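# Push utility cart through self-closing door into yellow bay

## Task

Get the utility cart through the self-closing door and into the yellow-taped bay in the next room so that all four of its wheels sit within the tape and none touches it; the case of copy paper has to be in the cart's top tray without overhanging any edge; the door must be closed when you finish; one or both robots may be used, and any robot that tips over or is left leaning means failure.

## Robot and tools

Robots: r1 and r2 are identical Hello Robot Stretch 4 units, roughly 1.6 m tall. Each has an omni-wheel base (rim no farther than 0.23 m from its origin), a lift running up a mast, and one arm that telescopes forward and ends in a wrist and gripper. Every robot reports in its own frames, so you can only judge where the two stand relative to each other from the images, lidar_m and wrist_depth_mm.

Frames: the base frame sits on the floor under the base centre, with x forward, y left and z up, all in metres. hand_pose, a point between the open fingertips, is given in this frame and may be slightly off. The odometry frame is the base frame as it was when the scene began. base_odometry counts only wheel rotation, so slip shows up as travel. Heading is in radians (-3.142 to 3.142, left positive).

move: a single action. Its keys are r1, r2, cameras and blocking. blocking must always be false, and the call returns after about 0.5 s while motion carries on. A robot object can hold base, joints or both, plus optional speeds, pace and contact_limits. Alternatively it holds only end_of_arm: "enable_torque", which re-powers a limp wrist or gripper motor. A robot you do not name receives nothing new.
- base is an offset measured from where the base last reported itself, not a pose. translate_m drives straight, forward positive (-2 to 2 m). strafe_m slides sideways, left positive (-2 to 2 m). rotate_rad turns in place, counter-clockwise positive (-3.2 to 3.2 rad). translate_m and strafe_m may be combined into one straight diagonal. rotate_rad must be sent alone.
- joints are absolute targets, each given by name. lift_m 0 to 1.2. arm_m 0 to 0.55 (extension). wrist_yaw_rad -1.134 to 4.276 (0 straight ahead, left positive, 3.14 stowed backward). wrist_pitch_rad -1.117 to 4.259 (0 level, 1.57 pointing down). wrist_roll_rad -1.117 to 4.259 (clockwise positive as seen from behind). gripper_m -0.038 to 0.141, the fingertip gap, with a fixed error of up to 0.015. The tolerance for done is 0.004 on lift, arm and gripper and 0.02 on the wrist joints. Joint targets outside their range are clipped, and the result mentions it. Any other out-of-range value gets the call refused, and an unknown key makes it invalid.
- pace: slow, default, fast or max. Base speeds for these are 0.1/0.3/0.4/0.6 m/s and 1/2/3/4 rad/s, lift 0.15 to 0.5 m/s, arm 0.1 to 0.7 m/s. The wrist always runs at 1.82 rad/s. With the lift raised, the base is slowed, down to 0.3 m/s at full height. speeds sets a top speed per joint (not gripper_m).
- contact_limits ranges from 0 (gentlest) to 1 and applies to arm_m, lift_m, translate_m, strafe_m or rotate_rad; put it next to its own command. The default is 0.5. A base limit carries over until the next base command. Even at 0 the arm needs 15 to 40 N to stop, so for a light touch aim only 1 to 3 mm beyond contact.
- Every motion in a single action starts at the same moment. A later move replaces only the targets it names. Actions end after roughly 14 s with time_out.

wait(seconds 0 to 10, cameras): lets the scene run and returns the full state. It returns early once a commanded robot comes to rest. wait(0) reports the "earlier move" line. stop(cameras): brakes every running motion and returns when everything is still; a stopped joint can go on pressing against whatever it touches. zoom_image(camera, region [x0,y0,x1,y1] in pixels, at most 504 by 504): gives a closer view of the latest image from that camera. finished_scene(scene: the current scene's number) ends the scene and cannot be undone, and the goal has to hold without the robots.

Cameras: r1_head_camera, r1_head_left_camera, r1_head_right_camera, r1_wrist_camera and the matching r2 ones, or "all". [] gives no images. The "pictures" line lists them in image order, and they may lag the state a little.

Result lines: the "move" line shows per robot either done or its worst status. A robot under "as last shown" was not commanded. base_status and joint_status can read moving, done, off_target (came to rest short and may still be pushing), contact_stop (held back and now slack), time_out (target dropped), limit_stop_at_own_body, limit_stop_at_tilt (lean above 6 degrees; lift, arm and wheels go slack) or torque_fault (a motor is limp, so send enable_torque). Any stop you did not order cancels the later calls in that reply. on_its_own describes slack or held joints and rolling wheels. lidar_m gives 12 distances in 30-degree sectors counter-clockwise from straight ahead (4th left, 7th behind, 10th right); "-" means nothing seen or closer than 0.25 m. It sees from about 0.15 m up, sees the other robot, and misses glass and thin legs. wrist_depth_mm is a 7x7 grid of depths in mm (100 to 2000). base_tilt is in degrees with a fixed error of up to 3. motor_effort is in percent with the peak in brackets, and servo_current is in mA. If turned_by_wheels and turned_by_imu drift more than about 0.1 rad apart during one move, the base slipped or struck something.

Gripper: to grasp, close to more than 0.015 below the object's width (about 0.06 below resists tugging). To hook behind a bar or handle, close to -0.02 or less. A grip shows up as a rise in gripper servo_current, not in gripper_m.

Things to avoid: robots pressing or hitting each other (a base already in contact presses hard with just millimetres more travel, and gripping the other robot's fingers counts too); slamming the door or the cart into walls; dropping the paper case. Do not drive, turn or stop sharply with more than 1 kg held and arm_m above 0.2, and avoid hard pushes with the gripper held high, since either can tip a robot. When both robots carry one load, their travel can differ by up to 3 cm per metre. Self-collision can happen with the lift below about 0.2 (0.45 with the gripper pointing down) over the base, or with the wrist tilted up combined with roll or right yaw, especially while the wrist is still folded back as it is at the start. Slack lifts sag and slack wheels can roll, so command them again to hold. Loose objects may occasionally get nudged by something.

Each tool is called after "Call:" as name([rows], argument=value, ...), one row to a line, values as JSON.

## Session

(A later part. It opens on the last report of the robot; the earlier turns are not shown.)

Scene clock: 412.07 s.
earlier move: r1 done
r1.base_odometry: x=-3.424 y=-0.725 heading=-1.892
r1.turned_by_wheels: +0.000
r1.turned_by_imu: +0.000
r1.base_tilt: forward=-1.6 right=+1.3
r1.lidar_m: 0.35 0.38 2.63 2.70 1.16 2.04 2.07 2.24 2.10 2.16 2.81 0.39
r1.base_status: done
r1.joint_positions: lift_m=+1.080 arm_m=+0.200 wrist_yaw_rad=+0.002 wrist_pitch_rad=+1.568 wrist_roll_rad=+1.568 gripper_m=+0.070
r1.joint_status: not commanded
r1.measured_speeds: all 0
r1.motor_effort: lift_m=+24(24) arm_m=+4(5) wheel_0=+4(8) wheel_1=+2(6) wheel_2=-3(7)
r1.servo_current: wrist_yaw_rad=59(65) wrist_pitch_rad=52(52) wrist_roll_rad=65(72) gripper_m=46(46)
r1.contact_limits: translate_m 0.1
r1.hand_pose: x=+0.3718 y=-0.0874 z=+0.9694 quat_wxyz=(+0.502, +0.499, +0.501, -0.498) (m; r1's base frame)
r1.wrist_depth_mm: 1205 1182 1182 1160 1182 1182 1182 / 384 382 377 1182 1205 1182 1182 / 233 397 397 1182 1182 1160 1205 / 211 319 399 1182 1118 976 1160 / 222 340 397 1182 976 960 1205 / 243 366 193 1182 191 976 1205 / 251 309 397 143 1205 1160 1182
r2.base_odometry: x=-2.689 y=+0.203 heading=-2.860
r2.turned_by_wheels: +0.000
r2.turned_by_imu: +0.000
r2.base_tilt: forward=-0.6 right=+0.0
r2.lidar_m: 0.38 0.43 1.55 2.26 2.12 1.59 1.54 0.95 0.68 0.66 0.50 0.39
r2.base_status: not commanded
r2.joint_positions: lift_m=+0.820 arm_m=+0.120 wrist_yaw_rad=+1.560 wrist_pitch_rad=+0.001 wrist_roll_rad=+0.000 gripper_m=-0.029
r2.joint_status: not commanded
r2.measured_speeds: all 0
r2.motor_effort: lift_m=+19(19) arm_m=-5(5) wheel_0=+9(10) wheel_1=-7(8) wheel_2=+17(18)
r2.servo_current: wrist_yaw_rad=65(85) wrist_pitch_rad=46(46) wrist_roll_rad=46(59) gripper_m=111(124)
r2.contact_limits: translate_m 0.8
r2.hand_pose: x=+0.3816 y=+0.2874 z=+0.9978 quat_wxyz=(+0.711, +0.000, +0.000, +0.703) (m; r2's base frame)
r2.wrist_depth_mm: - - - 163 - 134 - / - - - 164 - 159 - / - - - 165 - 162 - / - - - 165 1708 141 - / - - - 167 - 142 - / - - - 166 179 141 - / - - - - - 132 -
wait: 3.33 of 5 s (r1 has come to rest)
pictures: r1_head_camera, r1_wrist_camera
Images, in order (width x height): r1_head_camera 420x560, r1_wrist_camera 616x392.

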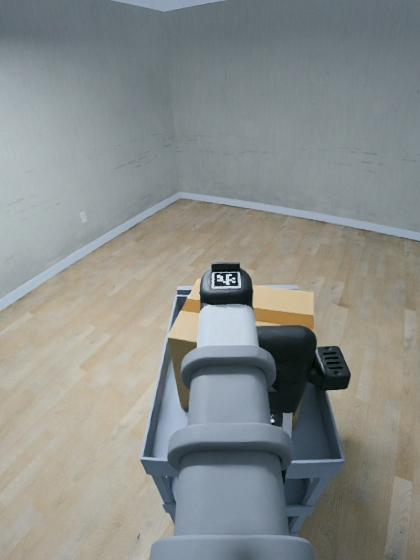

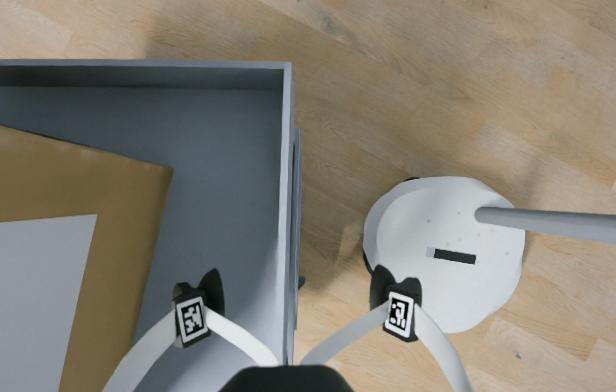

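Call:
move(blocking=false, r1={"joints":{"arm_m":0.212,"lift_m":0.927},"contact_limits":{"lift_m":0.3}}, cameras=[])

Call:
wait(seconds=3, cameras=["r1_wrist_camera"])

Call:
move(blocking=false, r1={"joints":{"gripper_m":-0.03}}, cameras=[])

Call:
wait(seconds=2.5, cameras=["r1_wrist_camera"])

Scene clock: 421.07 s.
move: r1 moving
r1.base_odometry: x=-3.424 y=-0.725 heading=-1.892
r1.turned_by_wheels: +0.000
r1.turned_by_imu: +0.000
r1.base_tilt: forward=-1.6 right=+1.3
r1.lidar_m: 0.35 0.38 2.63 2.71 1.18 2.03 2.05 2.23 2.10 2.16 2.80 0.40
r1.base_status: not commanded
r1.joint_positions: lift_m=+1.042 arm_m=+0.212 wrist_yaw_rad=+0.002 wrist_pitch_rad=+1.568 wrist_roll_rad=+1.568 gripper_m=+0.070
r1.joint_status: lift_m moving; arm_m moving
r1.measured_speeds: translate_m=+0.000 strafe_m=+0.000 rotate_rad=+0.000 lift_m=-0.146 arm_m=+0.000 wrist_yaw_rad=+0.000 wrist_pitch_rad=+0.000 wrist_roll_rad=+0.000
r1.motor_effort: lift_m=+10(24) arm_m=+3(7) wheel_0=+4(5) wheel_1=+2(2) wheel_2=-3(3)
r1.servo_current: wrist_yaw_rad=65(65) wrist_pitch_rad=39(46) wrist_roll_rad=59(65) gripper_m=39(46)
r1.contact_limits: lift_m 0.3; translate_m 0.1
r1.hand_pose: x=+0.3838 y=-0.0874 z=+0.9323 quat_wxyz=(+0.502, +0.499, +0.501, -0.498) (m; r1's base frame)
r1.wrist_depth_mm: 1160 1138 1138 1160 1182 1182 1182 / 366 366 368 368 1160 1138 1160 / 203 368 366 366 1118 1160 1118 / 201 289 366 368 1160 946 1182 / 203 312 368 1160 931 960 1138 / 214 330 198 366 191 931 1182 / 229 282 366 143 1160 1138 1160
r2: as last shown
r2.lidar_m: 0.38 0.42 1.56 2.28 2.11 1.60 1.53 0.93 0.70 0.66 0.49 0.40
r2.motor_effort: lift_m=+19(19) arm_m=-5(5) wheel_0=+9(9) wheel_1=-8(8) wheel_2=+17(18)
r2.servo_current: wrist_yaw_rad=59(65) wrist_pitch_rad=39(39) wrist_roll_rad=59(59) gripper_m=117(117)
r2.contact_limits: translate_m 0.8
r2.wrist_depth_mm: - - - 164 - 135 - / - - - 163 - 159 - / - - - 164 - 161 - / - - - 166 1708 141 - / - - - 167 - 141 - / - - - 167 179 141 - / - - - - - 132 -
pictures: none
No camera images: "cameras" was empty.

Scene clock: 422.27 s.
earlier move: r1 done
r1.base_odometry: x=-3.424 y=-0.725 heading=-1.892
r1.turned_by_wheels: +0.000
r1.turned_by_imu: +0.000
r1.base_tilt: forward=-1.6 right=+1.3
r1.lidar_m: 0.36 0.39 2.63 2.71 1.19 2.06 2.08 2.23 2.10 2.16 2.81 0.40
r1.base_status: not commanded
r1.joint_positions: lift_m=+0.927 arm_m=+0.212 wrist_yaw_rad=+0.002 wrist_pitch_rad=+1.568 wrist_roll_rad=+1.568 gripper_m=+0.070
r1.joint_status: all done
r1.measured_speeds: all 0
r1.motor_effort: lift_m=+13(24) arm_m=+4(7) wheel_0=+4(5) wheel_1=+2(2) wheel_2=-3(3)
r1.servo_current: wrist_yaw_rad=39(65) wrist_pitch_rad=39(52) wrist_roll_rad=46(65) gripper_m=46(46)
r1.contact_limits: lift_m 0.3; translate_m 0.1
r1.hand_pose: x=+0.3838 y=-0.0874 z=+0.8173 quat_wxyz=(+0.502, +0.499, +0.501, -0.498) (m; r1's base frame)
r1.wrist_depth_mm: 244 245 245 245 1008 1025 1042 / 245 246 244 245 1042 1025 1025 / 211 245 244 245 1025 1025 1025 / 201 246 245 245 1042 820 1025 / 208 245 245 244 820 798 820 / 214 245 212 246 191 820 1025 / 224 245 246 143 1025 1042 1025
r2.base_odometry: x=-2.689 y=+0.203 heading=-2.860
r2.turned_by_wheels: +0.000
r2.turned_by_imu: +0.000
r2.base_tilt: forward=-0.7 right=+0.0
r2.lidar_m: 0.39 0.44 1.54 2.30 2.12 1.62 1.54 0.90 0.71 0.65 0.49 0.38
r2.base_status: not commanded
r2.joint_positions: lift_m=+0.820 arm_m=+0.120 wrist_yaw_rad=+1.560 wrist_pitch_rad=+0.001 wrist_roll_rad=+0.000 gripper_m=-0.029
r2.joint_status: not commanded
r2.measured_speeds: all 0
r2.motor_effort: lift_m=+19(19) arm_m=-5(5) wheel_0=+9(10) wheel_1=-8(8) wheel_2=+18(18)
r2.servo_current: wrist_yaw_rad=65(72) wrist_pitch_rad=39(46) wrist_roll_rad=52(59) gripper_m=117(124)
r2.contact_limits: translate_m 0.8
r2.hand_pose: x=+0.3816 y=+0.2874 z=+0.9978 quat_wxyz=(+0.711, +0.000, +0.000, +0.703) (m; r2's base frame)
r2.wrist_depth_mm: - - - 164 - 134 - / - - - 164 - 159 - / - - - 164 - 162 - / - - - 165 1708 141 - / - - - 167 - 142 - / - - - 166 179 141 - / - - - - - 132 -
wait: 1.20 of 3 s (r1 has come to rest)
pictures: r1_wrist_camera
Images, in order (width x height): r1_wrist_camera 616x392.

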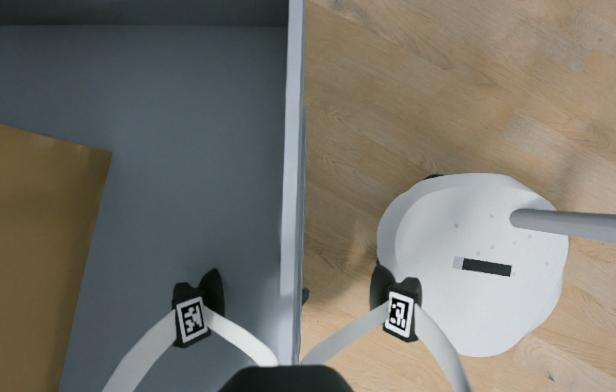

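Scene clock: 422.77 s.
move: r1 moving
r1.base_odometry: x=-3.424 y=-0.725 heading=-1.892
r1.turned_by_wheels: +0.000
r1.turned_by_imu: +0.000
r1.base_tilt: forward=-1.6 right=+1.2
r1.lidar_m: 0.35 0.38 2.62 2.71 1.18 2.03 2.09 2.21 2.10 2.18 2.83 0.36
r1.base_status: not commanded
r1.joint_positions: lift_m=+0.927 arm_m=+0.212 wrist_yaw_rad=+0.002 wrist_pitch_rad=+1.568 wrist_roll_rad=+1.568 gripper_m=+0.051
r1.joint_status: gripper_m moving
r1.measured_speeds: all 0
r1.motor_effort: lift_m=+12(13) arm_m=+4(4) wheel_0=+4(5) wheel_1=+2(2) wheel_2=-3(3)
r1.servo_current: wrist_yaw_rad=33(65) wrist_pitch_rad=46(46) wrist_roll_rad=46(59) gripper_m=91(111)
r1.contact_limits: lift_m 0.3; translate_m 0.1
r1.hand_pose: x=+0.3838 y=-0.0874 z=+0.8173 quat_wxyz=(+0.502, +0.499, +0.501, -0.498) (m; r1's base frame)
r1.wrist_depth_mm: 244 243 245 246 1008 1025 1042 / 245 244 244 245 1025 1025 1042 / 211 245 244 246 1042 1008 1042 / 201 245 245 245 1042 820 1042 / 208 246 245 245 831 820 820 / 215 246 211 246 189 820 1025 / 224 245 246 143 1042 1042 1042
r2: as last shown
r2.base_tilt: forward=-0.6 right=+0.0
r2.lidar_m: 0.38 0.44 1.54 2.27 2.12 1.61 1.54 0.93 0.70 0.66 0.49 0.39
r2.motor_effort: lift_m=+19(19) arm_m=-5(5) wheel_0=+9(10) wheel_1=-7(8) wheel_2=+17(18)
r2.servo_current: wrist_yaw_rad=65(72) wrist_pitch_rad=39(46) wrist_roll_rad=46(52) gripper_m=111(117)
r2.contact_limits: translate_m 0.8
r2.wrist_depth_mm: - - - 163 - 134 - / - - - 164 - 159 - / - - - 165 - 162 - / - - - 165 1756 141 - / - - - 167 - 141 - / - - - 166 179 141 - / - - - - - 132 -
pictures: none
No camera images: "cameras" was empty.

Scene clock: 423.97 s.
earlier move: r1 done
r1.base_odometry: x=-3.424 y=-0.725 heading=-1.892
r1.turned_by_wheels: +0.000
r1.turned_by_imu: +0.000
r1.base_tilt: forward=-1.6 right=+1.3
r1.lidar_m: 0.35 0.37 2.62 2.69 1.20 2.02 2.08 2.22 2.10 2.15 2.82 0.38
r1.base_status: not commanded
r1.joint_positions: lift_m=+0.927 arm_m=+0.212 wrist_yaw_rad=+0.002 wrist_pitch_rad=+1.568 wrist_roll_rad=+1.568 gripper_m=-0.029
r1.joint_status: all done
r1.measured_speeds: all 0
r1.motor_effort: lift_m=+14(14) arm_m=+3(4) wheel_0=+4(5) wheel_1=+2(2) wheel_2=-3(3)
r1.servo_current: wrist_yaw_rad=52(65) wrist_pitch_rad=39(52) wrist_roll_rad=13(59) gripper_m=72(143)
r1.contact_limits: lift_m 0.3; translate_m 0.1
r1.hand_pose: x=+0.3839 y=-0.0874 z=+0.8172 quat_wxyz=(+0.502, +0.499, +0.500, -0.498) (m; r1's base frame)
r1.wrist_depth_mm: 245 245 243 245 1025 1025 1025 / 245 244 244 245 1025 1025 1025 / 244 246 244 245 1042 1025 1025 / 200 243 244 244 1025 820 1042 / 204 245 245 245 831 820 820 / 216 245 187 186 842 831 1025 / 226 153 245 180 173 820 1025
r2.base_odometry: x=-2.689 y=+0.203 heading=-2.860
r2.turned_by_wheels: +0.000
r2.turned_by_imu: +0.000
r2.base_tilt: forward=-0.6 right=+0.0
r2.lidar_m: 0.38 0.41 1.55 2.26 2.08 1.59 1.54 0.93 0.69 0.65 0.50 0.38
r2.base_status: not commanded
r2.joint_positions: lift_m=+0.820 arm_m=+0.120 wrist_yaw_rad=+1.560 wrist_pitch_rad=+0.001 wrist_roll_rad=+0.000 gripper_m=-0.029
r2.joint_status: not commanded
r2.measured_speeds: all 0
r2.motor_effort: lift_m=+19(19) arm_m=-5(5) wheel_0=+9(10) wheel_1=-8(8) wheel_2=+18(18)
r2.servo_current: wrist_yaw_rad=65(78) wrist_pitch_rad=39(46) wrist_roll_rad=52(52) gripper_m=117(124)
r2.contact_limits: translate_m 0.8
r2.hand_pose: x=+0.3816 y=+0.2874 z=+0.9978 quat_wxyz=(+0.711, +0.000, +0.000, +0.703) (m; r2's base frame)
r2.wrist_depth_mm: - - - 163 - 135 - / - - - 164 - 159 - / - - - 165 - 162 - / - - - 165 1708 141 - / - - - 167 - 141 - / - - - 167 179 141 - / - - - - - 132 -
wait: 1.20 of 2.5 s (r1 has come to rest)
pictures: r1_wrist_camera
Images, in order (width x height): r1_wrist_camera 616x392.

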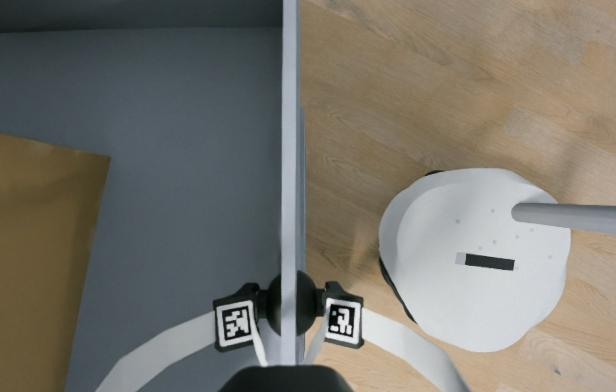

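Call:
move(blocking=false, r1={"base":{"translate_m":-0.446,"strafe_m":0.227},"pace":"slow","contact_limits":{"translate_m":0.6}}, cameras=[])

Call:
wait(seconds=8, cameras=["r1_wrist_camera"])

Call:
move(blocking=false, r1={"base":{"rotate_rad":-0.14},"pace":"slow"}, cameras=[])

Call:
wait(seconds=2, cameras=["r1_wrist_camera","r1_head_camera"])

Scene clock: 452.07 s.
move: r1 moving
r1.base_odometry: x=-3.415 y=-0.716 heading=-1.893
r1.turned_by_wheels: -0.001
r1.turned_by_imu: -0.002
r1.base_tilt: forward=-1.5 right=+1.3
r1.lidar_m: 0.35 0.39 2.62 2.71 1.20 2.02 2.08 2.22 2.10 2.16 2.81 0.38
r1.base_status: translate_m moving; strafe_m moving
r1.joint_positions: lift_m=+0.927 arm_m=+0.212 wrist_yaw_rad=+0.002 wrist_pitch_rad=+1.562 wrist_roll_rad=+1.568 gripper_m=-0.029
r1.joint_status: not commanded
r1.measured_speeds: translate_m=-0.049 strafe_m=+0.025 rotate_rad=+0.000 lift_m=+0.000 arm_m=+0.000 wrist_yaw_rad=+0.000 wrist_pitch_rad=-0.028 wrist_roll_rad=+0.001
r1.motor_effort: lift_m=+14(14) arm_m=-3(4) wheel_0=-9(12) wheel_1=-5(6) wheel_2=+7(8)
r1.servo_current: wrist_yaw_rad=46(72) wrist_pitch_rad=52(52) wrist_roll_rad=46(59) gripper_m=65(72)
r1.contact_limits: lift_m 0.3; translate_m 0.6
r1.hand_pose: x=+0.3857 y=-0.0874 z=+0.8172 quat_wxyz=(+0.503, +0.501, +0.499, -0.497) (m; r1's base frame)
r1.wrist_depth_mm: 248 247 246 1025 1025 1042 1025 / 249 248 247 1025 1008 1025 1042 / 222 247 247 1042 1025 1025 1025 / 204 247 247 1025 1042 809 1025 / 213 247 246 246 854 809 809 / 225 248 187 188 820 831 1042 / 234 152 247 177 152 820 1042
r2: as last shown
r2.turned_by_imu: +0.004
r2.lidar_m: 0.39 0.43 1.53 2.28 2.08 1.61 1.52 0.91 0.69 0.65 0.49 0.39
r2.motor_effort: lift_m=+19(19) arm_m=-5(5) wheel_0=+9(9) wheel_1=-7(8) wheel_2=+17(18)
r2.servo_current: wrist_yaw_rad=65(72) wrist_pitch_rad=39(46) wrist_roll_rad=46(59) gripper_m=111(117)
r2.contact_limits: translate_m 0.8
r2.wrist_depth_mm: - - - 163 - 134 - / - - - 164 - 159 - / - - - 165 - 161 - / - - - 166 1661 141 - / - - - 167 - 141 - / - - - 166 179 141 - / - - - - - 132 -
pictures: none
No camera images: "cameras" was empty.

Scene clock: 457.73 s.
earlier move: r1 done
r1.base_odometry: x=-3.068 y=-0.374 heading=-1.893
r1.turned_by_wheels: -0.001
r1.turned_by_imu: -0.002
r1.base_tilt: forward=-1.6 right=+1.3
r1.lidar_m: 0.37 2.74 2.63 0.79 0.84 1.54 1.58 2.12 2.11 2.17 0.77 0.31
r1.base_status: done
r1.joint_positions: lift_m=+0.927 arm_m=+0.212 wrist_yaw_rad=+0.000 wrist_pitch_rad=+1.568 wrist_roll_rad=+1.571 gripper_m=-0.029
r1.joint_status: not commanded
r1.measured_speeds: all 0
r1.motor_effort: lift_m=+15(15) arm_m=-3(4) wheel_0=-8(14) wheel_1=-5(8) wheel_2=-1(13)
r1.servo_current: wrist_yaw_rad=59(72) wrist_pitch_rad=39(98) wrist_roll_rad=39(65) gripper_m=59(72)
r1.contact_limits: lift_m 0.3; translate_m 0.6
r1.hand_pose: x=+0.3837 y=-0.0874 z=+0.8171 quat_wxyz=(+0.501, +0.501, +0.499, -0.499) (m; r1's base frame)
r1.wrist_depth_mm: 121 147 179 246 246 197 - / 144 182 246 246 246 231 1042 / 179 239 246 246 246 214 1008 / 242 246 245 246 233 820 831 / 247 246 246 246 820 820 820 / 245 246 182 204 186 820 1042 / 245 144 246 176 182 145 1060
r2.base_odometry: x=-2.689 y=+0.203 heading=-2.860
r2.turned_by_wheels: +0.000
r2.turned_by_imu: +0.001
r2.base_tilt: forward=-0.6 right=+0.0
r2.lidar_m: 0.38 0.43 1.46 5.04 2.10 1.59 1.54 0.93 0.70 0.66 0.51 0.39
r2.base_status: not commanded
r2.joint_positions: lift_m=+0.820 arm_m=+0.120 wrist_yaw_rad=+1.560 wrist_pitch_rad=+0.001 wrist_roll_rad=+0.000 gripper_m=-0.029
r2.joint_status: not commanded
r2.measured_speeds: all 0
r2.motor_effort: lift_m=+19(19) arm_m=-5(5) wheel_0=+9(10) wheel_1=-7(8) wheel_2=+18(18)
r2.servo_current: wrist_yaw_rad=59(78) wrist_pitch_rad=46(46) wrist_roll_rad=52(65) gripper_m=117(124)
r2.contact_limits: translate_m 0.8
r2.hand_pose: x=+0.3816 y=+0.2874 z=+0.9978 quat_wxyz=(+0.711, +0.000, +0.000, +0.703) (m; r2's base frame)
r2.wrist_depth_mm: - - - 163 - 134 - / - - - 163 - 159 - / - - - 165 - 161 - / - - - 166 - 141 - / - - - 167 - 141 - / - - - 166 179 141 - / - - - - - 132 -
wait: 5.67 of 8 s (r1 has come to rest)
pictures: r1_wrist_camera
Images, in order (width x height): r1_wrist_camera 616x392.

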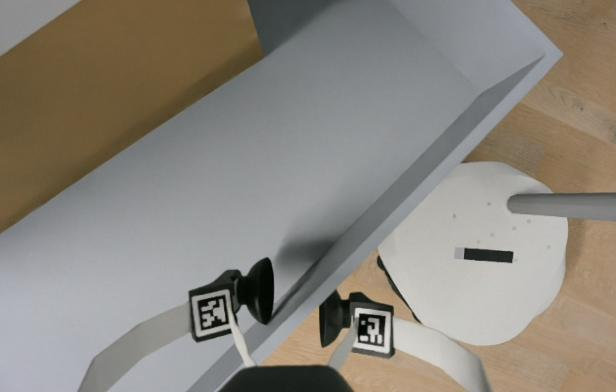

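Scene clock: 458.23 s.
move: r1 moving
r1.base_odometry: x=-3.068 y=-0.374 heading=-2.001
r1.turned_by_wheels: -0.107
r1.turned_by_imu: -0.107
r1.base_tilt: forward=-1.5 right=+1.3
r1.lidar_m: 0.35 2.88 2.62 1.20 0.81 4.47 1.55 1.93 2.09 2.14 2.62 0.31
r1.base_status: rotate_rad moving
r1.joint_positions: lift_m=+0.927 arm_m=+0.212 wrist_yaw_rad=+0.000 wrist_pitch_rad=+1.568 wrist_roll_rad=+1.571 gripper_m=-0.029
r1.joint_status: not commanded
r1.measured_speeds: translate_m=+0.001 strafe_m=+0.000 rotate_rad=-0.265 lift_m=+0.000 arm_m=+0.000 wrist_yaw_rad=+0.000 wrist_pitch_rad=+0.012 wrist_roll_rad=+0.000
r1.motor_effort: lift_m=+15(15) arm_m=+1(4) wheel_0=+15(15) wheel_1=+2(6) wheel_2=+8(9)
r1.servo_current: wrist_yaw_rad=52(59) wrist_pitch_rad=33(46) wrist_roll_rad=26(59) gripper_m=65(65)
r1.contact_limits: lift_m 0.3
r1.hand_pose: x=+0.3835 y=-0.0874 z=+0.8171 quat_wxyz=(+0.501, +0.501, +0.499, -0.499) (m; r1's base frame)
r1.wrist_depth_mm: 107 141 243 243 230 185 1025 / 131 168 244 242 245 203 1025 / 160 215 243 242 244 1025 1042 / 204 241 245 244 224 831 831 / 242 243 243 245 820 831 1042 / 242 244 185 197 820 831 1060 / 243 153 246 159 177 144 1025
r2: as last shown
r2.turned_by_imu: +0.000
r2.lidar_m: 0.40 0.42 1.47 5.05 2.10 1.60 1.55 0.89 0.69 0.66 0.50 0.39
r2.motor_effort: lift_m=+19(19) arm_m=-5(5) wheel_0=+9(10) wheel_1=-7(8) wheel_2=+17(18)
r2.servo_current: wrist_yaw_rad=65(72) wrist_pitch_rad=39(46) wrist_roll_rad=39(59) gripper_m=111(117)
r2.contact_limits: translate_m 0.8
r2.wrist_depth_mm: - - - 163 - 135 - / - - - 164 - 159 - / - - - 165 - 161 - / - - - 165 - 141 - / - - - 167 - 142 - / - - - 167 179 141 - / - - - - - 132 -
pictures: none
No camera images: "cameras" was empty.

Scene clock: 458.77 s.
earlier move: r1 done
r1.base_odometry: x=-3.068 y=-0.374 heading=-2.033
r1.turned_by_wheels: -0.033
r1.turned_by_imu: -0.033
r1.base_tilt: forward=-1.6 right=+1.3
r1.lidar_m: 0.38 2.94 2.60 1.23 0.82 1.68 1.54 1.89 2.09 2.11 2.58 0.33
r1.base_status: done
r1.joint_positions: lift_m=+0.927 arm_m=+0.212 wrist_yaw_rad=+0.000 wrist_pitch_rad=+1.573 wrist_roll_rad=+1.571 gripper_m=-0.029
r1.joint_status: not commanded
r1.measured_speeds: all 0
r1.motor_effort: lift_m=+15(15) arm_m=+4(4) wheel_0=+1(15) wheel_1=+2(6) wheel_2=-2(9)
r1.servo_current: wrist_yaw_rad=52(59) wrist_pitch_rad=39(46) wrist_roll_rad=46(65) gripper_m=65(65)
r1.contact_limits: lift_m 0.3
r1.hand_pose: x=+0.3823 y=-0.0874 z=+0.8171 quat_wxyz=(+0.499, +0.500, +0.500, -0.501) (m; r1's base frame)
r1.wrist_depth_mm: 120 152 243 245 239 194 1060 / 135 183 244 244 246 1042 1025 / 162 220 245 247 244 1042 1042 / 196 244 244 245 246 820 831 / 242 242 243 245 820 831 1060 / 241 242 183 196 185 831 1042 / 242 156 243 154 1042 144 1060
r2.base_odometry: x=-2.689 y=+0.203 heading=-2.860
r2.turned_by_wheels: +0.000
r2.turned_by_imu: +0.000
r2.base_tilt: forward=-0.7 right=+0.0
r2.lidar_m: 0.39 0.42 1.49 5.05 2.13 1.58 1.54 0.94 0.69 0.65 0.51 0.39
r2.base_status: not commanded
r2.joint_positions: lift_m=+0.820 arm_m=+0.120 wrist_yaw_rad=+1.560 wrist_pitch_rad=+0.001 wrist_roll_rad=+0.000 gripper_m=-0.029
r2.joint_status: not commanded
r2.measured_speeds: all 0
r2.motor_effort: lift_m=+19(19) arm_m=-5(5) wheel_0=+9(10) wheel_1=-7(8) wheel_2=+17(18)
r2.servo_current: wrist_yaw_rad=65(72) wrist_pitch_rad=39(46) wrist_roll_rad=52(59) gripper_m=117(124)
r2.contact_limits: translate_m 0.8
r2.hand_pose: x=+0.3816 y=+0.2874 z=+0.9978 quat_wxyz=(+0.711, +0.000, +0.000, +0.703) (m; r2's base frame)
r2.wrist_depth_mm: - - - 163 - 135 - / - - - 164 - 159 - / - - - 164 - 162 - / - - - 166 - 141 - / - - - 167 - 142 - / - - - 167 179 142 - / - - - - - 132 -
wait: 0.53 of 2 s (r1 has come to rest)
pictures: r1_head_camera, r1_wrist_camera
Images, in order (width x height): r1_head_camera 420x560, r1_wrist_camera 616x392.

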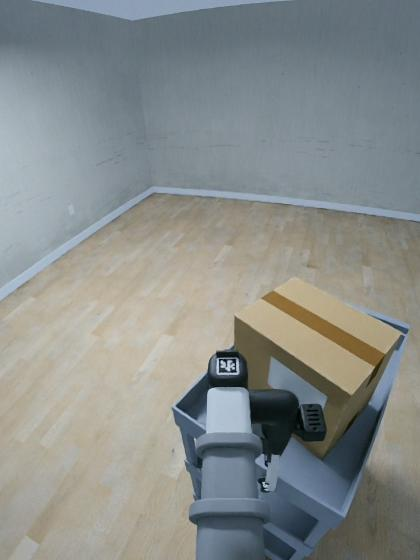

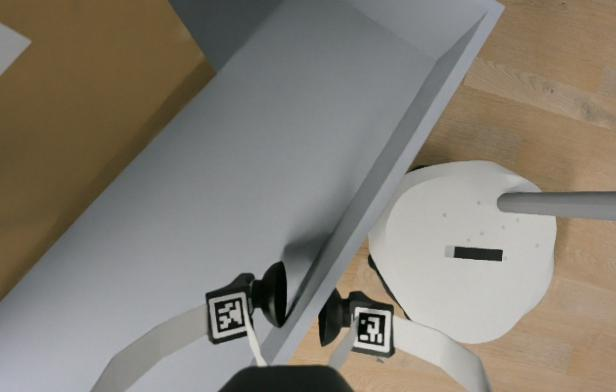

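Call:
move(blocking=false, r1={"base":{"translate_m":-0.424,"strafe_m":0.304},"pace":"slow","contact_limits":{"translate_m":0.6}}, cameras=[])

Call:
wait(seconds=9, cameras=["r1_wrist_camera","r1_head_camera"])

Scene clock: 471.63 s.
move: r1 moving
r1.base_odometry: x=-3.056 y=-0.368 heading=-2.034
r1.turned_by_wheels: -0.001
r1.turned_by_imu: -0.002
r1.base_tilt: forward=-1.6 right=+1.3
r1.lidar_m: 0.36 2.92 2.61 1.20 0.80 1.66 1.53 1.87 2.10 2.12 2.57 0.32
r1.base_status: translate_m moving; strafe_m moving
r1.joint_positions: lift_m=+0.927 arm_m=+0.212 wrist_yaw_rad=+0.000 wrist_pitch_rad=+1.571 wrist_roll_rad=+1.571 gripper_m=-0.029
r1.joint_status: not commanded
r1.measured_speeds: translate_m=-0.043 strafe_m=+0.030 rotate_rad=-0.005 lift_m=+0.000 arm_m=+0.000 wrist_yaw_rad=+0.000 wrist_pitch_rad=-0.027 wrist_roll_rad=+0.000
r1.motor_effort: lift_m=+15(15) arm_m=+4(4) wheel_0=-11(11) wheel_1=+3(3) wheel_2=+3(5)
r1.servo_current: wrist_yaw_rad=33(65) wrist_pitch_rad=39(52) wrist_roll_rad=46(52) gripper_m=59(72)
r1.contact_limits: lift_m 0.3; translate_m 0.6
r1.hand_pose: x=+0.3829 y=-0.0874 z=+0.8171 quat_wxyz=(+0.500, +0.500, +0.500, -0.500) (m; r1's base frame)
r1.wrist_depth_mm: 125 159 247 246 238 198 1042 / 141 187 246 247 247 1042 1060 / 168 230 246 247 233 1042 1042 / 206 246 246 246 820 820 831 / 246 246 245 246 820 820 820 / 244 246 182 195 191 831 1042 / 245 154 246 175 1025 137 1042
r2: as last shown
r2.turned_by_imu: +0.002
r2.base_tilt: forward=-0.6 right=+0.0
r2.lidar_m: 0.38 0.44 1.48 5.06 2.08 1.59 1.54 0.93 0.68 0.66 0.49 0.38
r2.motor_effort: lift_m=+19(19) arm_m=-5(5) wheel_0=+9(9) wheel_1=-7(8) wheel_2=+18(18)
r2.servo_current: wrist_yaw_rad=65(72) wrist_pitch_rad=46(46) wrist_roll_rad=59(59) gripper_m=111(124)
r2.contact_limits: translate_m 0.8
r2.wrist_depth_mm: - - - 163 - 135 - / - - - 164 - 159 - / - - - 165 - 161 - / - - - 165 - 140 - / - - - 167 - 141 - / - - - 167 179 141 - / - - - - - 132 -
pictures: none
No camera images: "cameras" was empty.

Scene clock: 477.53 s.
earlier move: r1 done
r1.base_odometry: x=-2.607 y=-0.131 heading=-2.034
r1.turned_by_wheels: +0.000
r1.turned_by_imu: -0.002
r1.base_tilt: forward=-1.6 right=+1.3
r1.lidar_m: 0.37 2.78 2.46 0.45 0.61 3.97 1.09 1.27 2.24 2.26 0.41 0.27
r1.base_status: done
r1.joint_positions: lift_m=+0.927 arm_m=+0.212 wrist_yaw_rad=+0.000 wrist_pitch_rad=+1.568 wrist_roll_rad=+1.572 gripper_m=-0.029
r1.joint_status: not commanded
r1.measured_speeds: all 0
r1.motor_effort: lift_m=+15(15) arm_m=-3(4) wheel_0=-8(21) wheel_1=+1(6) wheel_2=+1(6)
r1.servo_current: wrist_yaw_rad=59(72) wrist_pitch_rad=46(78) wrist_roll_rad=59(72) gripper_m=72(72)
r1.contact_limits: lift_m 0.3; translate_m 0.6
r1.hand_pose: x=+0.3837 y=-0.0874 z=+0.8171 quat_wxyz=(+0.500, +0.501, +0.499, -0.500) (m; r1's base frame)
r1.wrist_depth_mm: 136 150 165 189 246 230 179 / 168 196 234 245 244 245 195 / 242 245 245 245 246 245 216 / 246 246 244 246 247 216 591 / 245 245 245 245 210 820 820 / 245 245 180 190 186 798 1025 / 245 153 175 195 178 146 1025
r2.base_odometry: x=-2.689 y=+0.203 heading=-2.860
r2.turned_by_wheels: +0.000
r2.turned_by_imu: +0.001
r2.base_tilt: forward=-0.6 right=+0.0
r2.lidar_m: 0.37 0.43 1.20 5.06 2.08 1.60 1.53 0.93 0.70 0.65 0.51 0.38
r2.base_status: not commanded
r2.joint_positions: lift_m=+0.820 arm_m=+0.120 wrist_yaw_rad=+1.560 wrist_pitch_rad=+0.001 wrist_roll_rad=+0.000 gripper_m=-0.029
r2.joint_status: not commanded
r2.measured_speeds: all 0
r2.motor_effort: lift_m=+19(19) arm_m=-5(5) wheel_0=+9(9) wheel_1=-7(8) wheel_2=+18(18)
r2.servo_current: wrist_yaw_rad=65(78) wrist_pitch_rad=39(52) wrist_roll_rad=52(59) gripper_m=117(130)
r2.contact_limits: translate_m 0.8
r2.hand_pose: x=+0.3816 y=+0.2874 z=+0.9978 quat_wxyz=(+0.711, +0.000, +0.000, +0.703) (m; r2's base frame)
r2.wrist_depth_mm: - - - 163 - 135 - / - - - 164 - 159 - / - - - 165 - 161 - / - - - 165 - 141 - / - - - 167 - 141 - / - - - 166 179 141 - / - - - - - 131 -
wait: 5.90 of 9 s (r1 has come to rest)
pictures: r1_head_camera, r1_wrist_camera
Images, in order (width x height): r1_head_camera 420x560, r1_wrist_camera 616x392.

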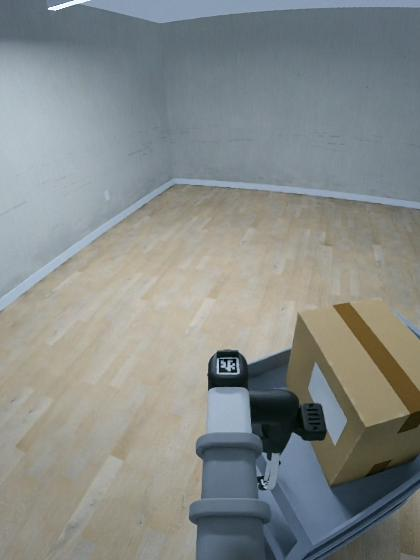

